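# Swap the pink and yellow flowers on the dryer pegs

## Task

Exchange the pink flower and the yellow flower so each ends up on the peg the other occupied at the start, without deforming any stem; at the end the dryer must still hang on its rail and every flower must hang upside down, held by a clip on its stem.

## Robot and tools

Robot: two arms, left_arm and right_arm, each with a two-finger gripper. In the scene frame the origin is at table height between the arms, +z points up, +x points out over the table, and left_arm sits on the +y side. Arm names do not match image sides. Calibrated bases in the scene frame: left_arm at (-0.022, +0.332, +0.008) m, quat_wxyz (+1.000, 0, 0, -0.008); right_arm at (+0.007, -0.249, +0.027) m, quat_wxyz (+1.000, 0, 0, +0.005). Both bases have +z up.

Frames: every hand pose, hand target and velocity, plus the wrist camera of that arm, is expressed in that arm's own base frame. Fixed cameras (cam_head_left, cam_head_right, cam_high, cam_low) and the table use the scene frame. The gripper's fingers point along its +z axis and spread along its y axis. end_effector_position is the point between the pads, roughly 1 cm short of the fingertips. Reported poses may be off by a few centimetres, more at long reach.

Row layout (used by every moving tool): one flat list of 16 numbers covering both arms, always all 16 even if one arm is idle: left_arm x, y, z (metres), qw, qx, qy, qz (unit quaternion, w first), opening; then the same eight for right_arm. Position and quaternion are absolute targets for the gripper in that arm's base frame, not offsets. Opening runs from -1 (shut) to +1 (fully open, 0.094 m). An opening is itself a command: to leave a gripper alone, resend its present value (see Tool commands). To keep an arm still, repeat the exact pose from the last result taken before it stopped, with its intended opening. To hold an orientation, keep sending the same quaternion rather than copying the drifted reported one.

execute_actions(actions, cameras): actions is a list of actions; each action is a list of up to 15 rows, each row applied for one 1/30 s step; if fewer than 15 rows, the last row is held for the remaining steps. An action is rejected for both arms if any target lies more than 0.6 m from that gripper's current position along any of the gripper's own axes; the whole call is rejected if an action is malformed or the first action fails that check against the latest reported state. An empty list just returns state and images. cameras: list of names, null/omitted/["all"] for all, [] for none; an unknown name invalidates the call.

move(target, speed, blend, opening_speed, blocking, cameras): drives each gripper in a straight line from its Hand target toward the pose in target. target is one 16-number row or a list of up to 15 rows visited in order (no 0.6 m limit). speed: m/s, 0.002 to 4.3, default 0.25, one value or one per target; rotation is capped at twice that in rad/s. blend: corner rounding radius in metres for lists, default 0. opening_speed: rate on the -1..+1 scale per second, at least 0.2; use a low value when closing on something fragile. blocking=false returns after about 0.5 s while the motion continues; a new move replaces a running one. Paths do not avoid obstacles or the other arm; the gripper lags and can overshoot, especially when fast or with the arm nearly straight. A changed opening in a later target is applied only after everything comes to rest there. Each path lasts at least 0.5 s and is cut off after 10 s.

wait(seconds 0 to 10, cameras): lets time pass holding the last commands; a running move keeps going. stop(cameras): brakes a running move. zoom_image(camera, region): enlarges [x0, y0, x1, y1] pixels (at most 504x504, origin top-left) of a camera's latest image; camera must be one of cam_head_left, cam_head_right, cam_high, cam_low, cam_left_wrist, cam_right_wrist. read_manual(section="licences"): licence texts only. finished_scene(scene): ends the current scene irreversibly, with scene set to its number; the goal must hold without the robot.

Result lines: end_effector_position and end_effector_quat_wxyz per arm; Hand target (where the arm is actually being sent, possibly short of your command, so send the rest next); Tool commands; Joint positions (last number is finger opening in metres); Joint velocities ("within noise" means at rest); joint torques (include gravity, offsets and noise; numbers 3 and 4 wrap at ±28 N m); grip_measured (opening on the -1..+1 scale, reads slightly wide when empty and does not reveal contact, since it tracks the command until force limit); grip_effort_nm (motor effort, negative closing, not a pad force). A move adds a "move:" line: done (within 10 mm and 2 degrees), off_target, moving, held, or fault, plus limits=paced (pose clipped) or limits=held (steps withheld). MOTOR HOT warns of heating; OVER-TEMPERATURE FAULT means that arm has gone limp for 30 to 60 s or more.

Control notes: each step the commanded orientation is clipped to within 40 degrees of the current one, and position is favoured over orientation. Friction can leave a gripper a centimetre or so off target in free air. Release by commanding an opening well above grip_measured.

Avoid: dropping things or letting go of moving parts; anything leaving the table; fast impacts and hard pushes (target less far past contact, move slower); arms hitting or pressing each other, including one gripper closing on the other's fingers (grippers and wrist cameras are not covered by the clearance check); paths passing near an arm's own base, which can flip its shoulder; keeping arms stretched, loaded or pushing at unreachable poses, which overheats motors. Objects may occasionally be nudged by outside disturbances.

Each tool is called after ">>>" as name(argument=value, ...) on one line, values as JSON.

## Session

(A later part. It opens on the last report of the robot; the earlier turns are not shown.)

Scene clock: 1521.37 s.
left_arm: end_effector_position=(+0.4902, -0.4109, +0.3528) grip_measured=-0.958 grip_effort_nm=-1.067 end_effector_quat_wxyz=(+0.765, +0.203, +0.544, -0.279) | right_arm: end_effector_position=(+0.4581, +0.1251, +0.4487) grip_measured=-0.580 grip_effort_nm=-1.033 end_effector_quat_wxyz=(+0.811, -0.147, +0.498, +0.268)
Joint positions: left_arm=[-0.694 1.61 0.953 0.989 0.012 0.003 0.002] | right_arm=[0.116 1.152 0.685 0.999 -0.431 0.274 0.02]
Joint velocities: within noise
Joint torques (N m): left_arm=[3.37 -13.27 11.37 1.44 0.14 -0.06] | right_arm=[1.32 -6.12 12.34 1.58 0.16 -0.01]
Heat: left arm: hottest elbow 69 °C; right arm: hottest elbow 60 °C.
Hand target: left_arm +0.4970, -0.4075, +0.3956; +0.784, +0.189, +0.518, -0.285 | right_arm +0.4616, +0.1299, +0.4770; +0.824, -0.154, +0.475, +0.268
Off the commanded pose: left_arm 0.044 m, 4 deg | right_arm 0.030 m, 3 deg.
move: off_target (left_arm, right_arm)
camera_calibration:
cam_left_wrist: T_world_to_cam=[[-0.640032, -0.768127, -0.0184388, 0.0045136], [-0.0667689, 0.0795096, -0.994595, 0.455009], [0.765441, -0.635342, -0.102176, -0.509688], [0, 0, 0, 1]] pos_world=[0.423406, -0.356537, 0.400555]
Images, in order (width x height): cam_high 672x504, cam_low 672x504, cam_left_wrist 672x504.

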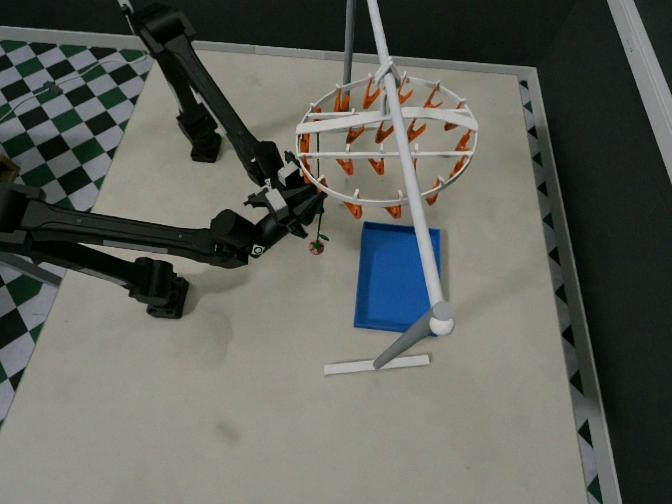

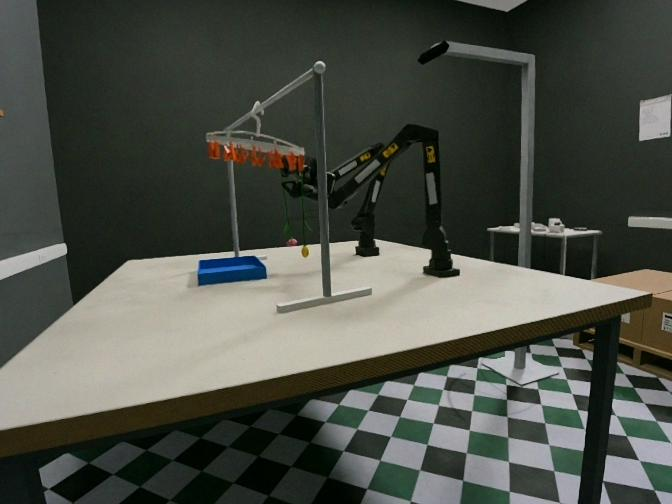

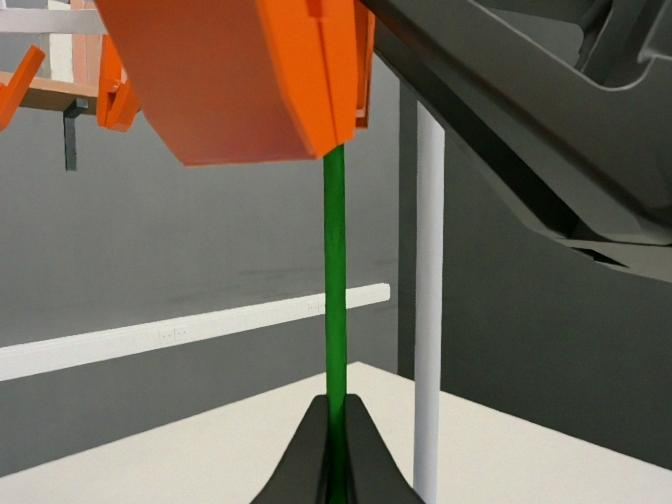

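>>> move(target=[[0.4995,-0.4095,0.396,0.7836,0.1887,0.5186,-0.2852,-1.0,0.4635,0.1305,0.4775,0.8237,-0.1545,0.4755,0.2676,0.05]], speed=0.03, opening_speed=0.4, cameras=["cam_left_wrist","cam_right_wrist"])

>>> zoom_image(camera="cam_right_wrist", region=[200, 290, 500, 504])

Scene clock: 1527.70 s.
left_arm: end_effector_position=(+0.4900, -0.4108, +0.3556) grip_measured=-0.958 grip_effort_nm=-1.067 end_effector_quat_wxyz=(+0.766, +0.202, +0.542, -0.279) | right_arm: end_effector_position=(+0.4582, +0.1251, +0.4488) grip_measured=+0.048 grip_effort_nm=0.071 end_effector_quat_wxyz=(+0.812, -0.147, +0.498, +0.268)
Joint positions: left_arm=[-0.694 1.607 0.955 0.989 0.012 0.003 0.002] | right_arm=[0.116 1.152 0.685 0.999 -0.43 0.274 0.049]
Joint velocities: within noise
Joint torques (N m): left_arm=[3.37 -13.04 11.25 1.5 0.13 -0.05] | right_arm=[1.2 -6.18 12.31 1.55 0.15 -0.02]
Heat: left arm: hottest elbow 71 °C; right arm: hottest elbow 61 °C.
Hand target: left_arm +0.4973, -0.4077, +0.3956; +0.784, +0.189, +0.518, -0.285 | right_arm +0.4616, +0.1299, +0.4770; +0.824, -0.154, +0.475, +0.268
Off the commanded pose: left_arm 0.042 m, 4 deg | right_arm 0.030 m, 3 deg.
move: off_target (left_arm, right_arm)
camera_calibration:
cam_left_wrist: T_world_to_cam=[[-0.640081, -0.768096, -0.0180144, 0.00445681], [-0.0635, 0.0762543, -0.995064, 0.45499], [0.765678, -0.635778, -0.0975831, -0.511133], [0, 0, 0, 1]] pos_world=[0.423108, -0.356239, 0.402947]
cam_right_wrist: T_world_to_cam=[[0.582149, -0.812865, -0.0187626, -0.157738], [0.03036, 0.0447911, -0.998535, 0.469753], [0.812515, 0.580727, 0.0507536, -0.380817], [0, 0, 0, 1]] pos_world=[0.386985, 0.0718904, 0.485434]
Images, in order (width x height): cam_left_wrist 672x504, cam_right_wrist 672x504.

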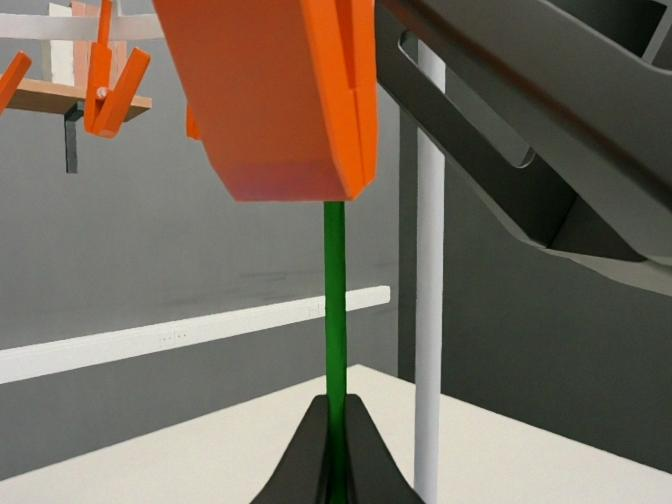

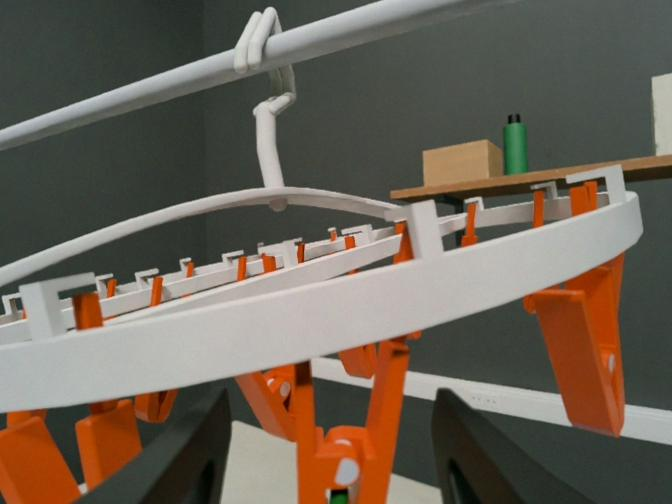

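Scaled by 1.680 from the camera's 672x504 image, which has a finer 960x720 frame.

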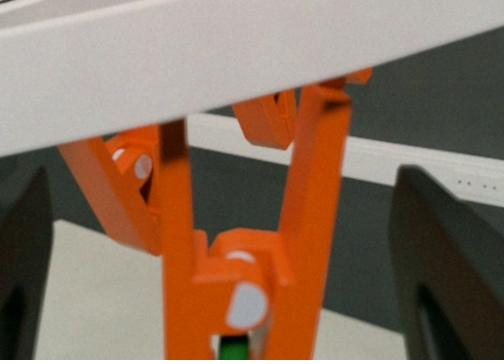

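>>> move(target=[[0.4995,-0.4095,0.396,0.7836,0.1887,0.5186,-0.2852,-1.0,0.4525,0.1225,0.465,0.8237,-0.1545,0.4755,0.2676,0.05],[0.4995,-0.4095,0.396,0.7836,0.1887,0.5186,-0.2852,-1.0,0.39,0.077,0.42,0.8237,-0.1545,0.4755,0.2676,0.05],[0.4995,-0.4095,0.396,0.7836,0.1887,0.5186,-0.2852,-1.0,0.34,0.04,0.385,0.8237,-0.1545,0.4755,0.2676,0.05]], speed=0.06, blend=0.01, cameras=["cam_left_wrist","cam_right_wrist"])

>>> zoom_image(camera="cam_right_wrist", region=[240, 90, 440, 340])

Scene clock: 1535.67 s.
left_arm: end_effector_position=(+0.4901, -0.4109, +0.3562) grip_measured=-0.958 grip_effort_nm=-1.067 end_effector_quat_wxyz=(+0.766, +0.202, +0.542, -0.280) | right_arm: end_effector_position=(+0.3438, +0.0425, +0.3859) grip_measured=+0.049 grip_effort_nm=0.066 end_effector_quat_wxyz=(+0.823, -0.158, +0.477, +0.266)
Joint positions: left_arm=[-0.694 1.607 0.956 0.989 0.012 0.003 0.002] | right_arm=[-0.2 0.975 0.332 1.345 -0.697 0.491 0.049]
Joint velocities: within noise
Joint torques (N m): left_arm=[3.43 -12.98 11.21 1.5 0.13 -0.05] | right_arm=[-0.38 -2.2 6.41 1.83 0.17 0.17]
Heat: left arm: hottest elbow 72 °C; right arm: hottest elbow 61 °C.
Hand target: left_arm +0.4973, -0.4078, +0.3956; +0.784, +0.189, +0.518, -0.285 | right_arm +0.3401, +0.0402, +0.3850; +0.824, -0.155, +0.476, +0.267
Off the commanded pose: left_arm 0.041 m, 4 deg | right_arm 0.005 m, 0 deg.
move: off_target (left_arm); blend cut to 0.0084 m at target 1
camera_calibration:
cam_left_wrist: T_world_to_cam=[[-0.640078, -0.768098, -0.0180517, 0.00446584], [-0.0626278, 0.0755778, -0.995171, 0.454933], [0.765753, -0.635857, -0.09648, -0.511729], [0, 0, 0, 1]] pos_world=[0.423208, -0.356339, 0.403445]
cam_right_wrist: T_world_to_cam=[[0.588245, -0.80851, 0.0167136, -0.175414], [0.08216, 0.0391906, -0.995848, 0.39561], [0.804498, 0.587176, 0.0894809, -0.249208], [0, 0, 0, 1]] pos_world=[0.271171, -0.0109986, 0.419199]
Images, in order (width x height): cam_left_wrist 672x504, cam_right_wrist 672x504.

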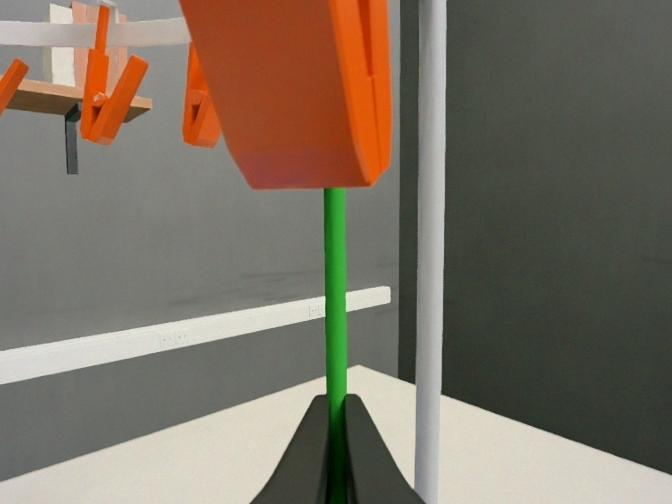

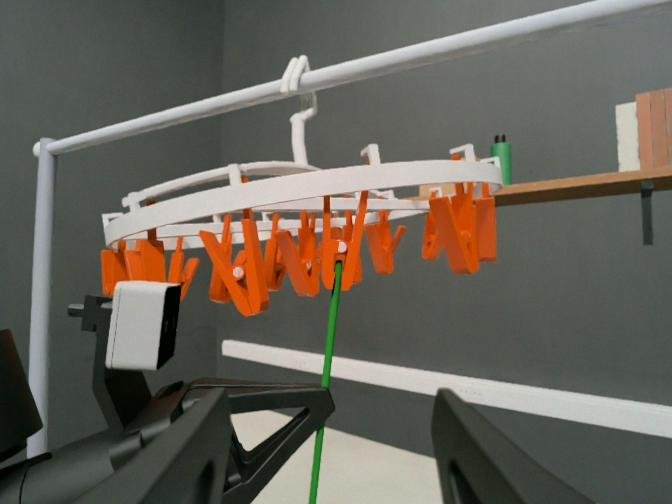

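Scaled by 2.016 from the camera's 672x504 image, which has a finer 960x720 frame.

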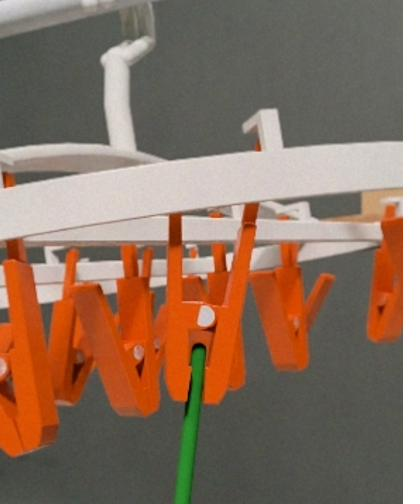

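>>> move(target=[[0.4965,-0.4120,0.370,0.7836,0.1887,0.5186,-0.2852,-1.0,0.34,0.04,0.385,0.8237,-0.1545,0.4755,0.2676,0.05]], speed=0.04, cameras=["cam_left_wrist","cam_right_wrist"])

Scene clock: 1539.73 s.
left_arm: end_effector_position=(+0.4902, -0.4106, +0.3566) grip_measured=-0.958 grip_effort_nm=-1.062 end_effector_quat_wxyz=(+0.773, +0.198, +0.533, -0.281) | right_arm: end_effector_position=(+0.3437, +0.0424, +0.3860) grip_measured=+0.049 grip_effort_nm=0.076 end_effector_quat_wxyz=(+0.823, -0.158, +0.477, +0.266)
Joint positions: left_arm=[-0.694 1.62 0.956 1.026 0.011 0.003 0.002] | right_arm=[-0.2 0.975 0.332 1.346 -0.697 0.492 0.049]
Joint velocities: within noise
Joint torques (N m): left_arm=[2.84 -10.7 9.31 2.67 -0.07 -0.02] | right_arm=[-0.21 -2.08 6.42 1.88 0.18 0.18]
Heat: left arm: hottest elbow 72 °C; right arm: hottest elbow 59 °C.
Hand target: left_arm +0.4960, -0.4116, +0.3699; +0.784, +0.189, +0.519, -0.285 | right_arm +0.3401, +0.0400, +0.3851; +0.824, -0.154, +0.476, +0.267
Off the commanded pose: left_arm 0.015 m, 2 deg | right_arm 0.005 m, 0 deg.
move: off_target (left_arm)
camera_calibration:
cam_left_wrist: T_world_to_cam=[[-0.638644, -0.769304, -0.0174836, 0.00334992], [-0.0449681, 0.0599933, -0.997185, 0.440992], [0.768187, -0.63606, -0.0729085, -0.521292], [0, 0, 0, 1]] pos_world=[0.42242, -0.355453, 0.401802]
cam_right_wrist: T_world_to_cam=[[0.588387, -0.808416, 0.0162779, -0.175371], [0.0823046, 0.0398523, -0.99581, 0.395578], [0.80438, 0.587262, 0.0899848, -0.249189], [0, 0, 0, 1]] pos_world=[0.271071, -0.0111987, 0.419199]
Images, in order (width x height): cam_left_wrist 672x504, cam_right_wrist 672x504.

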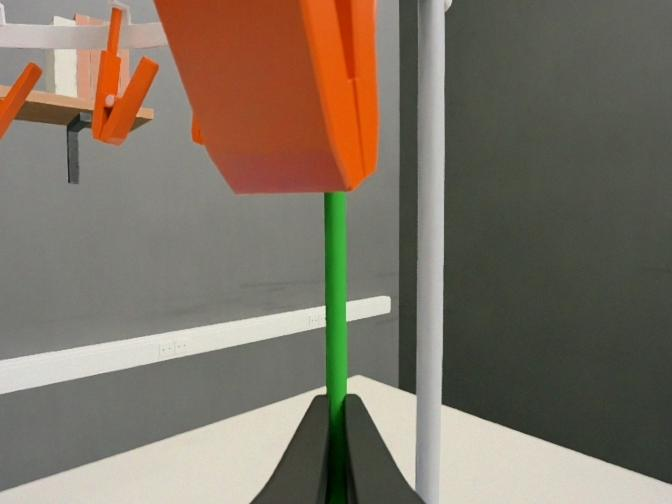

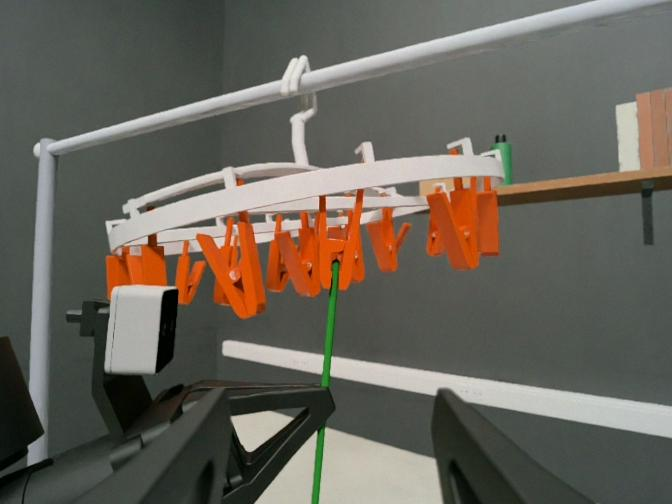

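>>> move(target=[[0.4945,-0.4115,0.352,0.7836,0.1887,0.5186,-0.2852,-1.0,0.34,0.04,0.385,0.8237,-0.1545,0.4755,0.2676,0.05]], speed=0.03, cameras=["cam_left_wrist","cam_right_wrist"])

>>> move(target=[[0.493,-0.411,0.340,0.7836,0.1887,0.5186,-0.2852,-1.0,0.34,0.04,0.385,0.8237,-0.1545,0.4755,0.2676,0.05]], speed=0.03, cameras=["cam_left_wrist","cam_right_wrist"])

Scene clock: 1542.90 s.
left_arm: end_effector_position=(+0.4916, -0.4112, +0.3516) grip_measured=-0.958 grip_effort_nm=-1.067 end_effector_quat_wxyz=(+0.780, +0.194, +0.524, -0.283) | right_arm: end_effector_position=(+0.3437, +0.0424, +0.3861) grip_measured=+0.049 grip_effort_nm=0.066 end_effector_quat_wxyz=(+0.823, -0.158, +0.477, +0.266)
Joint positions: left_arm=[-0.694 1.647 0.956 1.077 0.008 0.003 0.002] | right_arm=[-0.2 0.975 0.332 1.346 -0.697 0.492 0.049]
Joint velocities: within noise
Joint torques (N m): left_arm=[2.67 -10.81 7.64 2.8 -0.07 -0.01] | right_arm=[-0.38 -2.2 6.37 1.84 0.18 0.19]
Heat: left arm: hottest elbow 71 °C; right arm: hottest elbow 59 °C.
Hand target: left_arm +0.4945, -0.4114, +0.3521; +0.784, +0.189, +0.519, -0.285 | right_arm +0.3401, +0.0401, +0.3851; +0.824, -0.154, +0.476, +0.267
Off the commanded pose: left_arm 0.003 m, 1 deg | right_arm 0.005 m, 0 deg.
move: done
camera_calibration:
cam_left_wrist: T_world_to_cam=[[-0.636698, -0.770932, -0.0166843, 0.00168193], [-0.0271163, 0.0440076, -0.998663, 0.421246], [0.770636, -0.635395, -0.0489244, -0.532467], [0, 0, 0, 1]] pos_world=[0.422832, -0.355568, 0.39466]
cam_right_wrist: T_world_to_cam=[[0.588406, -0.808395, 0.016597, -0.175511], [0.0826535, 0.0397166, -0.995787, 0.395572], [0.80433, 0.587298, 0.0901862, -0.249268], [0, 0, 0, 1]] pos_world=[0.27107, -0.0111986, 0.419299]
Images, in order (width x height): cam_left_wrist 672x504, cam_right_wrist 672x504.

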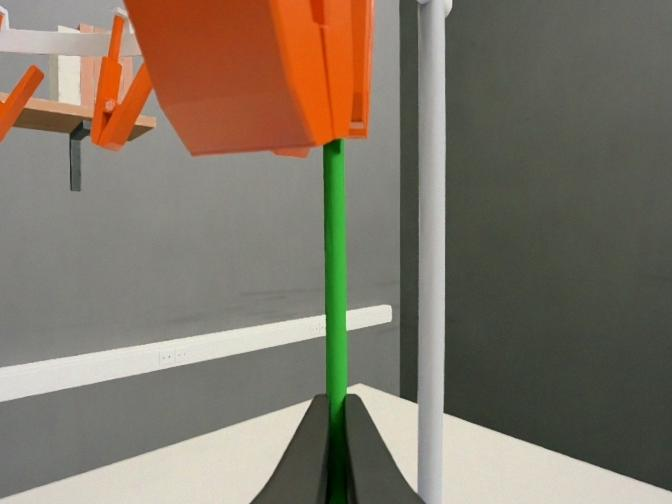

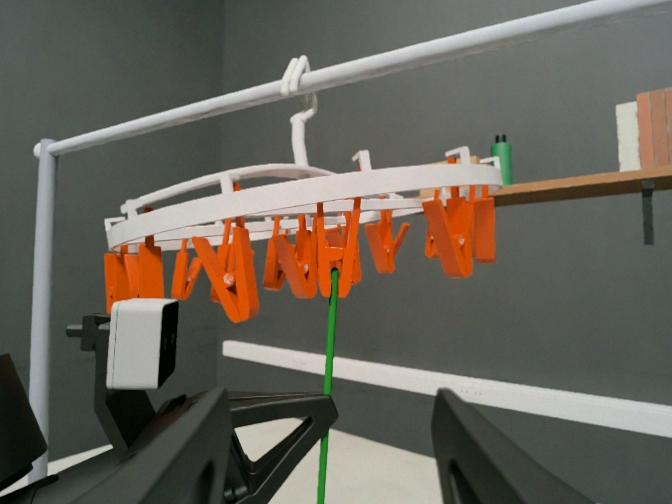

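Scene clock: 1543.83 s.
left_arm: end_effector_position=(+0.4916, -0.4109, +0.3435) grip_measured=-0.958 grip_effort_nm=-1.062 end_effector_quat_wxyz=(+0.782, +0.192, +0.521, -0.283) | right_arm: end_effector_position=(+0.3437, +0.0424, +0.3861) grip_measured=+0.049 grip_effort_nm=0.071 end_effector_quat_wxyz=(+0.823, -0.158, +0.477, +0.266)
Joint positions: left_arm=[-0.694 1.667 0.948 1.112 0.007 0.003 0.002] | right_arm=[-0.2 0.975 0.332 1.346 -0.697 0.492 0.049]
Joint velocities: within noise
Joint torques (N m): left_arm=[2.73 -10.93 6.98 2.73 -0.05 0] | right_arm=[-0.21 -2.02 6.42 1.85 0.19 0.19]
Heat: left arm: hottest elbow 71 °C; right arm: hottest elbow 58 °C.
Hand target: left_arm +0.4930, -0.4109, +0.3400; +0.784, +0.189, +0.519, -0.285 | right_arm +0.3401, +0.0401, +0.3851; +0.824, -0.154, +0.476, +0.267
Off the commanded pose: left_arm 0.004 m, 1 deg | right_arm 0.005 m, 0 deg.
move: done
camera_calibration:
cam_left_wrist: T_world_to_cam=[[-0.635515, -0.771923, -0.016003, 0.000613222], [-0.02175, 0.0386175, -0.999017, 0.40847], [0.771782, -0.634542, -0.0413313, -0.535464], [0, 0, 0, 1]] pos_world=[0.422535, -0.355075, 0.385947]
cam_right_wrist: T_world_to_cam=[[0.588406, -0.808395, 0.016597, -0.175511], [0.0826535, 0.0397166, -0.995787, 0.395572], [0.80433, 0.587298, 0.0901862, -0.249268], [0, 0, 0, 1]] pos_world=[0.27107, -0.0111986, 0.419299]
Images, in order (width x height): cam_left_wrist 672x504, cam_right_wrist 672x504.

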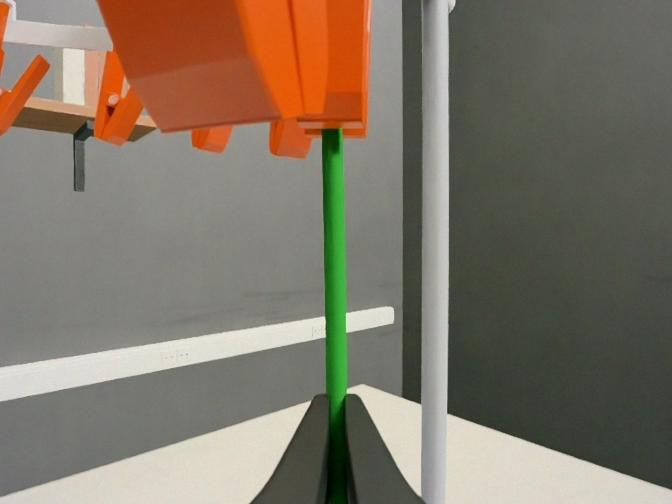

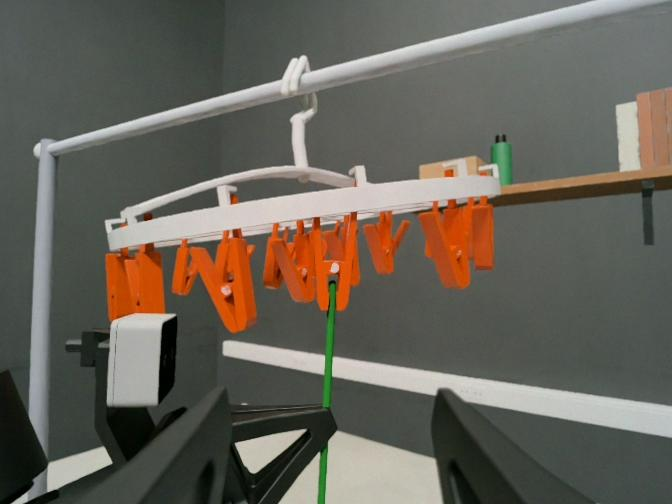

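>>> move(target=[[0.493,-0.411,0.336,0.7836,0.1887,0.5186,-0.2852,-0.5,0.34,0.04,0.385,0.8237,-0.1545,0.4755,0.2676,0.05]], speed=0.03, opening_speed=0.2, cameras=["cam_left_wrist","cam_right_wrist"])

Scene clock: 1549.10 s.
left_arm: end_effector_position=(+0.4918, -0.4111, +0.3422) grip_measured=-0.503 grip_effort_nm=0.056 end_effector_quat_wxyz=(+0.783, +0.192, +0.519, -0.284) | right_arm: end_effector_position=(+0.3437, +0.0424, +0.3861) grip_measured=+0.049 grip_effort_nm=0.071 end_effector_quat_wxyz=(+0.823, -0.158, +0.477, +0.266)
Joint positions: left_arm=[-0.694 1.673 0.948 1.123 0.007 0.003 0.023] | right_arm=[-0.2 0.975 0.332 1.346 -0.697 0.492 0.049]
Joint velocities: within noise
Joint torques (N m): left_arm=[2.61 -10.87 6.68 2.7 -0.05 0] | right_arm=[-0.15 -2.14 6.38 1.87 0.19 0.19]
Heat: left arm: hottest elbow 71 °C; right arm: hottest elbow 57 °C.
Hand target: left_arm +0.4930, -0.4109, +0.3360; +0.784, +0.189, +0.519, -0.285 | right_arm +0.3401, +0.0400, +0.3851; +0.824, -0.155, +0.476, +0.267
Off the commanded pose: left_arm 0.006 m, 0 deg | right_arm 0.005 m, 0 deg.
move: done
camera_calibration:
cam_left_wrist: T_world_to_cam=[[-0.635458, -0.77197, -0.0159825, 0.000599499], [-0.0175956, 0.0351716, -0.999226, 0.403765], [0.771935, -0.634686, -0.0359334, -0.537809], [0, 0, 0, 1]] pos_world=[0.422638, -0.355078, 0.384137]
cam_right_wrist: T_world_to_cam=[[0.588406, -0.808395, 0.016597, -0.175511], [0.0826535, 0.0397166, -0.995787, 0.395572], [0.80433, 0.587298, 0.0901862, -0.249268], [0, 0, 0, 1]] pos_world=[0.27107, -0.0111986, 0.419299]
Images, in order (width x height): cam_left_wrist 672x504, cam_right_wrist 672x504.

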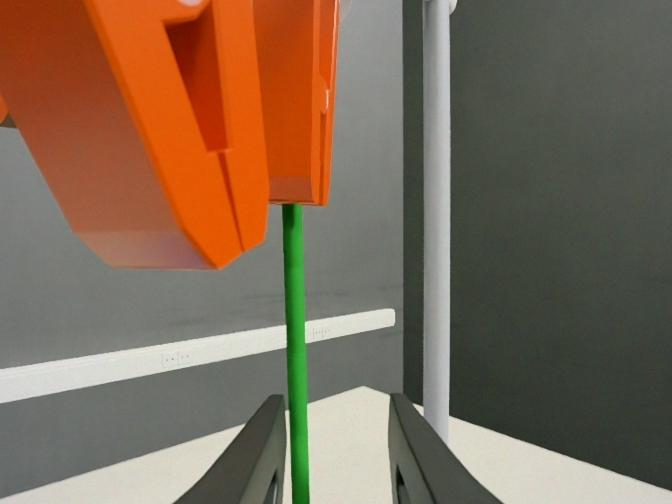

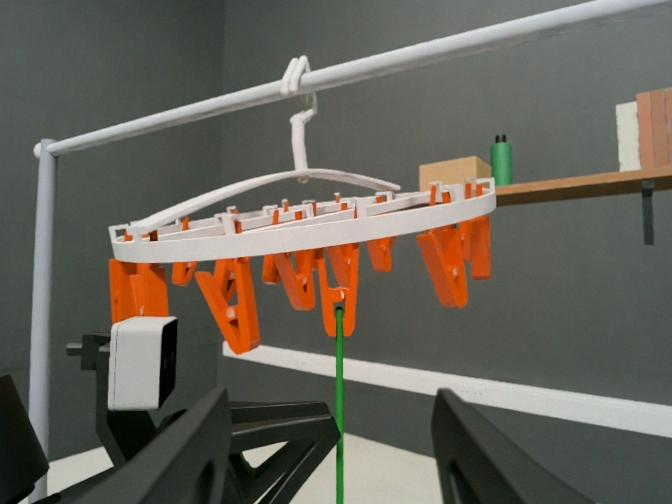

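>>> move(target=[[0.493,-0.411,0.334,0.7836,0.1887,0.5186,-0.2852,0.0,0.34,0.04,0.385,0.8237,-0.1545,0.4755,0.2676,0.05],[0.423,-0.352,0.295,0.7836,0.1887,0.5186,-0.2852,0.0,0.34,0.04,0.385,0.8237,-0.1545,0.4755,0.2676,0.05],[0.34,-0.28,0.27,0.7836,0.1887,0.5186,-0.2852,0.0,0.30,0.0,0.36,0.8237,-0.1545,0.4755,0.2676,0.05]], speed=0.06, opening_speed=0.3)

Scene clock: 1561.83 s.
left_arm: end_effector_position=(+0.3408, -0.2865, +0.2589) grip_measured=-0.002 grip_effort_nm=0.056 end_effector_quat_wxyz=(+0.774, +0.198, +0.531, -0.282) | right_arm: end_effector_position=(+0.3043, +0.0014, +0.3611) grip_measured=+0.049 grip_effort_nm=0.071 end_effector_quat_wxyz=(+0.820, -0.151, +0.488, +0.260)
Joint positions: left_arm=[-0.694 1.461 0.344 1.483 0.012 0.003 0.047] | right_arm=[-0.437 0.98 0.237 1.568 -0.861 0.694 0.049]
Joint velocities: within noise
Joint torques (N m): left_arm=[3.37 -7.53 4.34 2.76 0.14 -0.05] | right_arm=[-0.21 -1.2 5.68 1.63 0.29 0.19]
Heat: left arm: hottest elbow 69 °C; right arm: hottest elbow 55 °C.
Hand target: left_arm +0.3400, -0.2801, +0.2698; +0.784, +0.189, +0.519, -0.285 | right_arm +0.3001, +0.0006, +0.3605; +0.820, -0.148, +0.487, +0.260
Off the commanded pose: left_arm 0.013 m, 2 deg | right_arm 0.005 m, 2 deg.
joint sent to its limit (right arm) — joint 4 (wrist pitch), upper limit. The joint targets still meet the commanded pose.
move: off_target (left_arm)
camera_calibration:
cam_left_wrist: T_world_to_cam=[[-0.639106, -0.768913, -0.0177935, 0.002028], [-0.0411927, 0.057322, -0.997506, 0.327325], [0.768015, -0.636779, -0.0683084, -0.335987], [0, 0, 0, 1]] pos_world=[0.272823, -0.231153, 0.303594]
cam_right_wrist: T_world_to_cam=[[0.573271, -0.819353, 0.00457516, -0.176064], [0.0604166, 0.0367014, -0.997498, 0.382959], [0.817135, 0.572114, 0.0705423, -0.188063], [0, 0, 0, 1]] pos_world=[0.231468, -0.05072, 0.396073]

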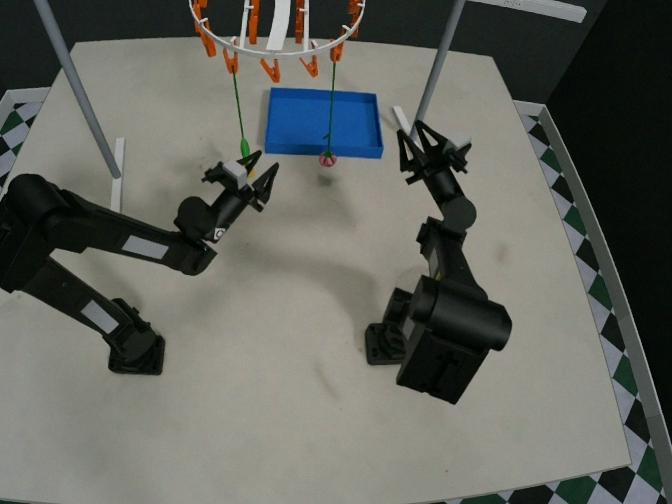

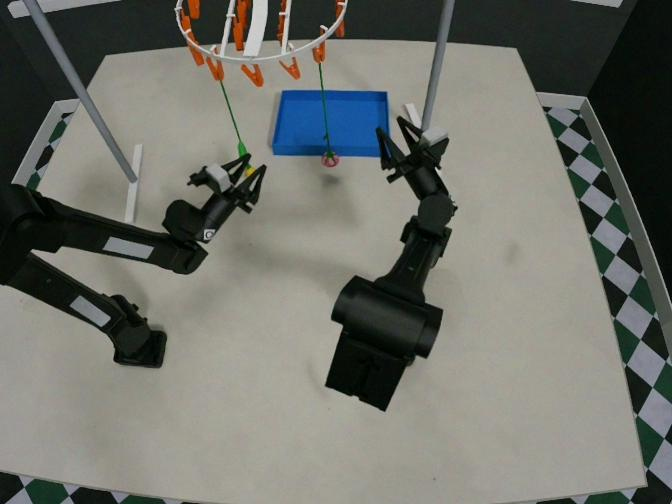

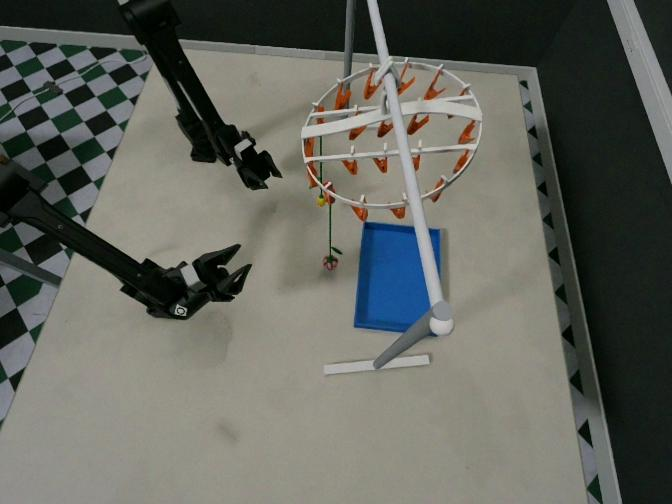

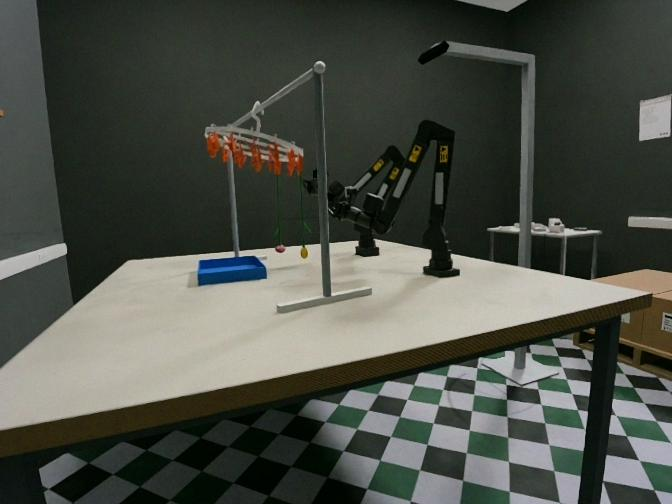

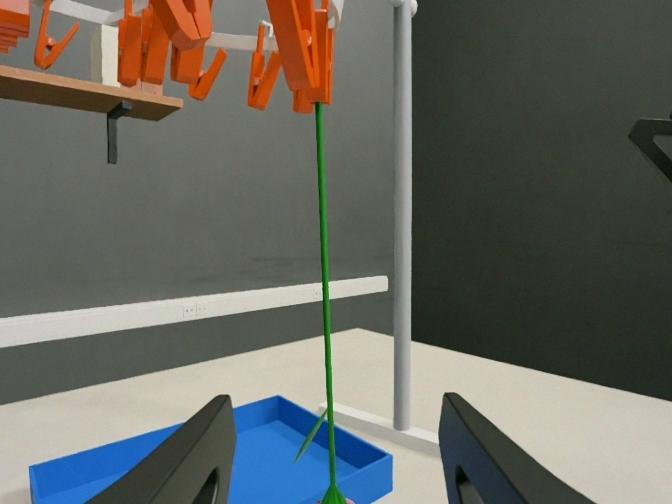

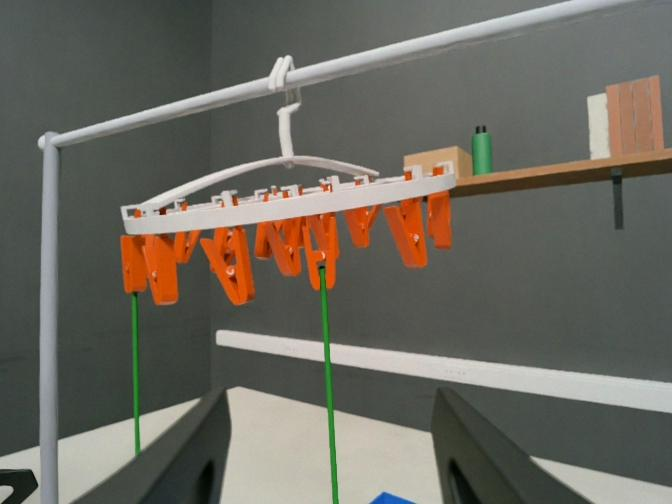

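>>> wait(seconds=1, cameras=["cam_head_left","cam_left_wrist","cam_right_wrist"])

>>> zoom_image(camera="cam_right_wrist", region=[100, 180, 360, 360])

>>> zoom_image(camera="cam_head_left", region=[180, 0, 400, 180])

Scene clock: 1565.10 s.
left_arm: end_effector_position=(+0.3407, -0.2864, +0.2589) grip_measured=-0.002 grip_effort_nm=0.056 end_effector_quat_wxyz=(+0.774, +0.198, +0.531, -0.282) | right_arm: end_effector_position=(+0.3043, +0.0014, +0.3611) grip_measured=+0.049 grip_effort_nm=0.071 end_effector_quat_wxyz=(+0.820, -0.151, +0.488, +0.260)
Joint positions: left_arm=[-0.694 1.461 0.344 1.483 0.012 0.003 0.047] | right_arm=[-0.437 0.98 0.237 1.568 -0.861 0.695 0.049]
Joint velocities: within noise
Joint torques (N m): left_arm=[3.37 -7.47 4.37 2.74 0.14 -0.05] | right_arm=[-0.26 -1.32 5.76 1.57 0.28 0.18]
Heat: left arm: hottest elbow 68 °C; right arm: hottest elbow 54 °C.
Hand target: left_arm +0.3399, -0.2801, +0.2698; +0.784, +0.189, +0.519, -0.285 | right_arm +0.3002, +0.0006, +0.3604; +0.820, -0.148, +0.487, +0.261
Tool commands: left_gripper/opening=+0.0 right_gripper/opening=+0.05
Off the commanded pose: left_arm 0.013 m, 2 deg | right_arm 0.005 m, 2 deg.
wait: 1.00 s; at rest from the start
camera_calibration:
cam_left_wrist: T_world_to_cam=[[-0.639261, -0.768792, -0.0174352, 0.00200438], [-0.0414089, 0.0570544, -0.997512, 0.327414], [0.767874, -0.636949, -0.0683075, -0.335841], [0, 0, 0, 1]] pos_world=[0.272723, -0.231053, 0.303694]
cam_right_wrist: T_world_to_cam=[[0.573719, -0.819043, 0.00392241, -0.175893], [0.0601942, 0.0373876, -0.997486, 0.38304], [0.816837, 0.572513, 0.0707516, -0.188057], [0, 0, 0, 1]] pos_world=[0.231468, -0.0507196, 0.396072]
Images, in order (width x height): cam_head_left 672x504, cam_left_wrist 672x504, cam_right_wrist 672x504.

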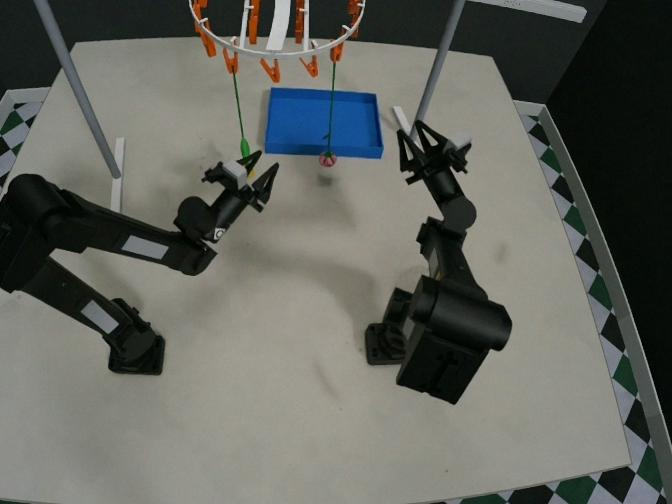

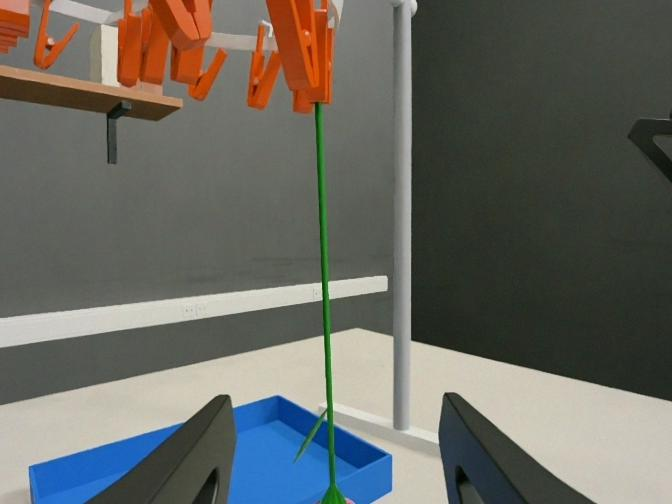

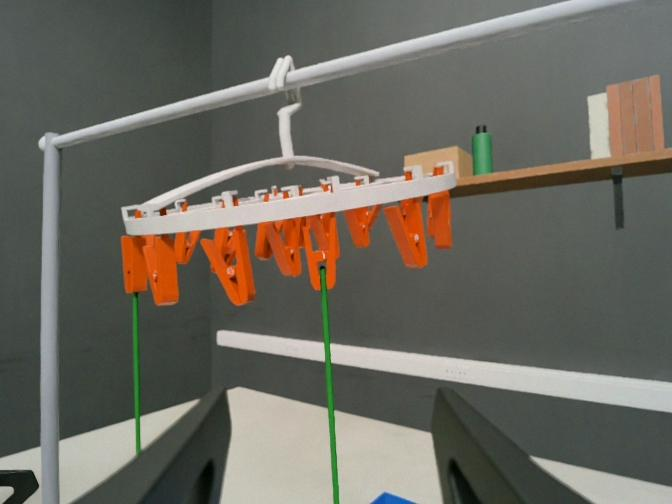

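Scaled by 1.938 from the camera's 672x504 image, which has a finer 960x720 frame.

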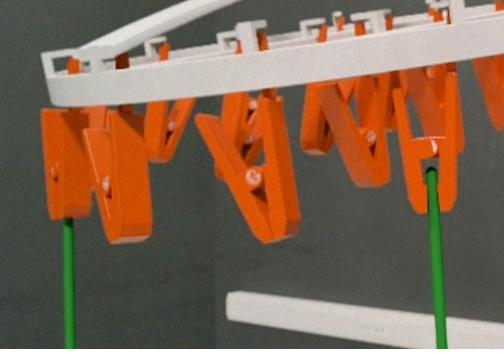

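Scaled by 2.291 from the camera's 672x504 image, which has a finer 960x720 frame.

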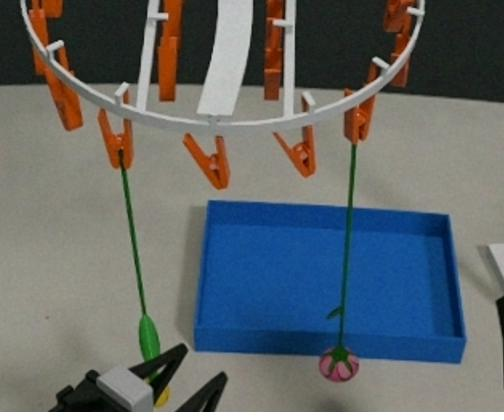

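>>> finished_scene(scene=2)

The scene is finished: the task was done.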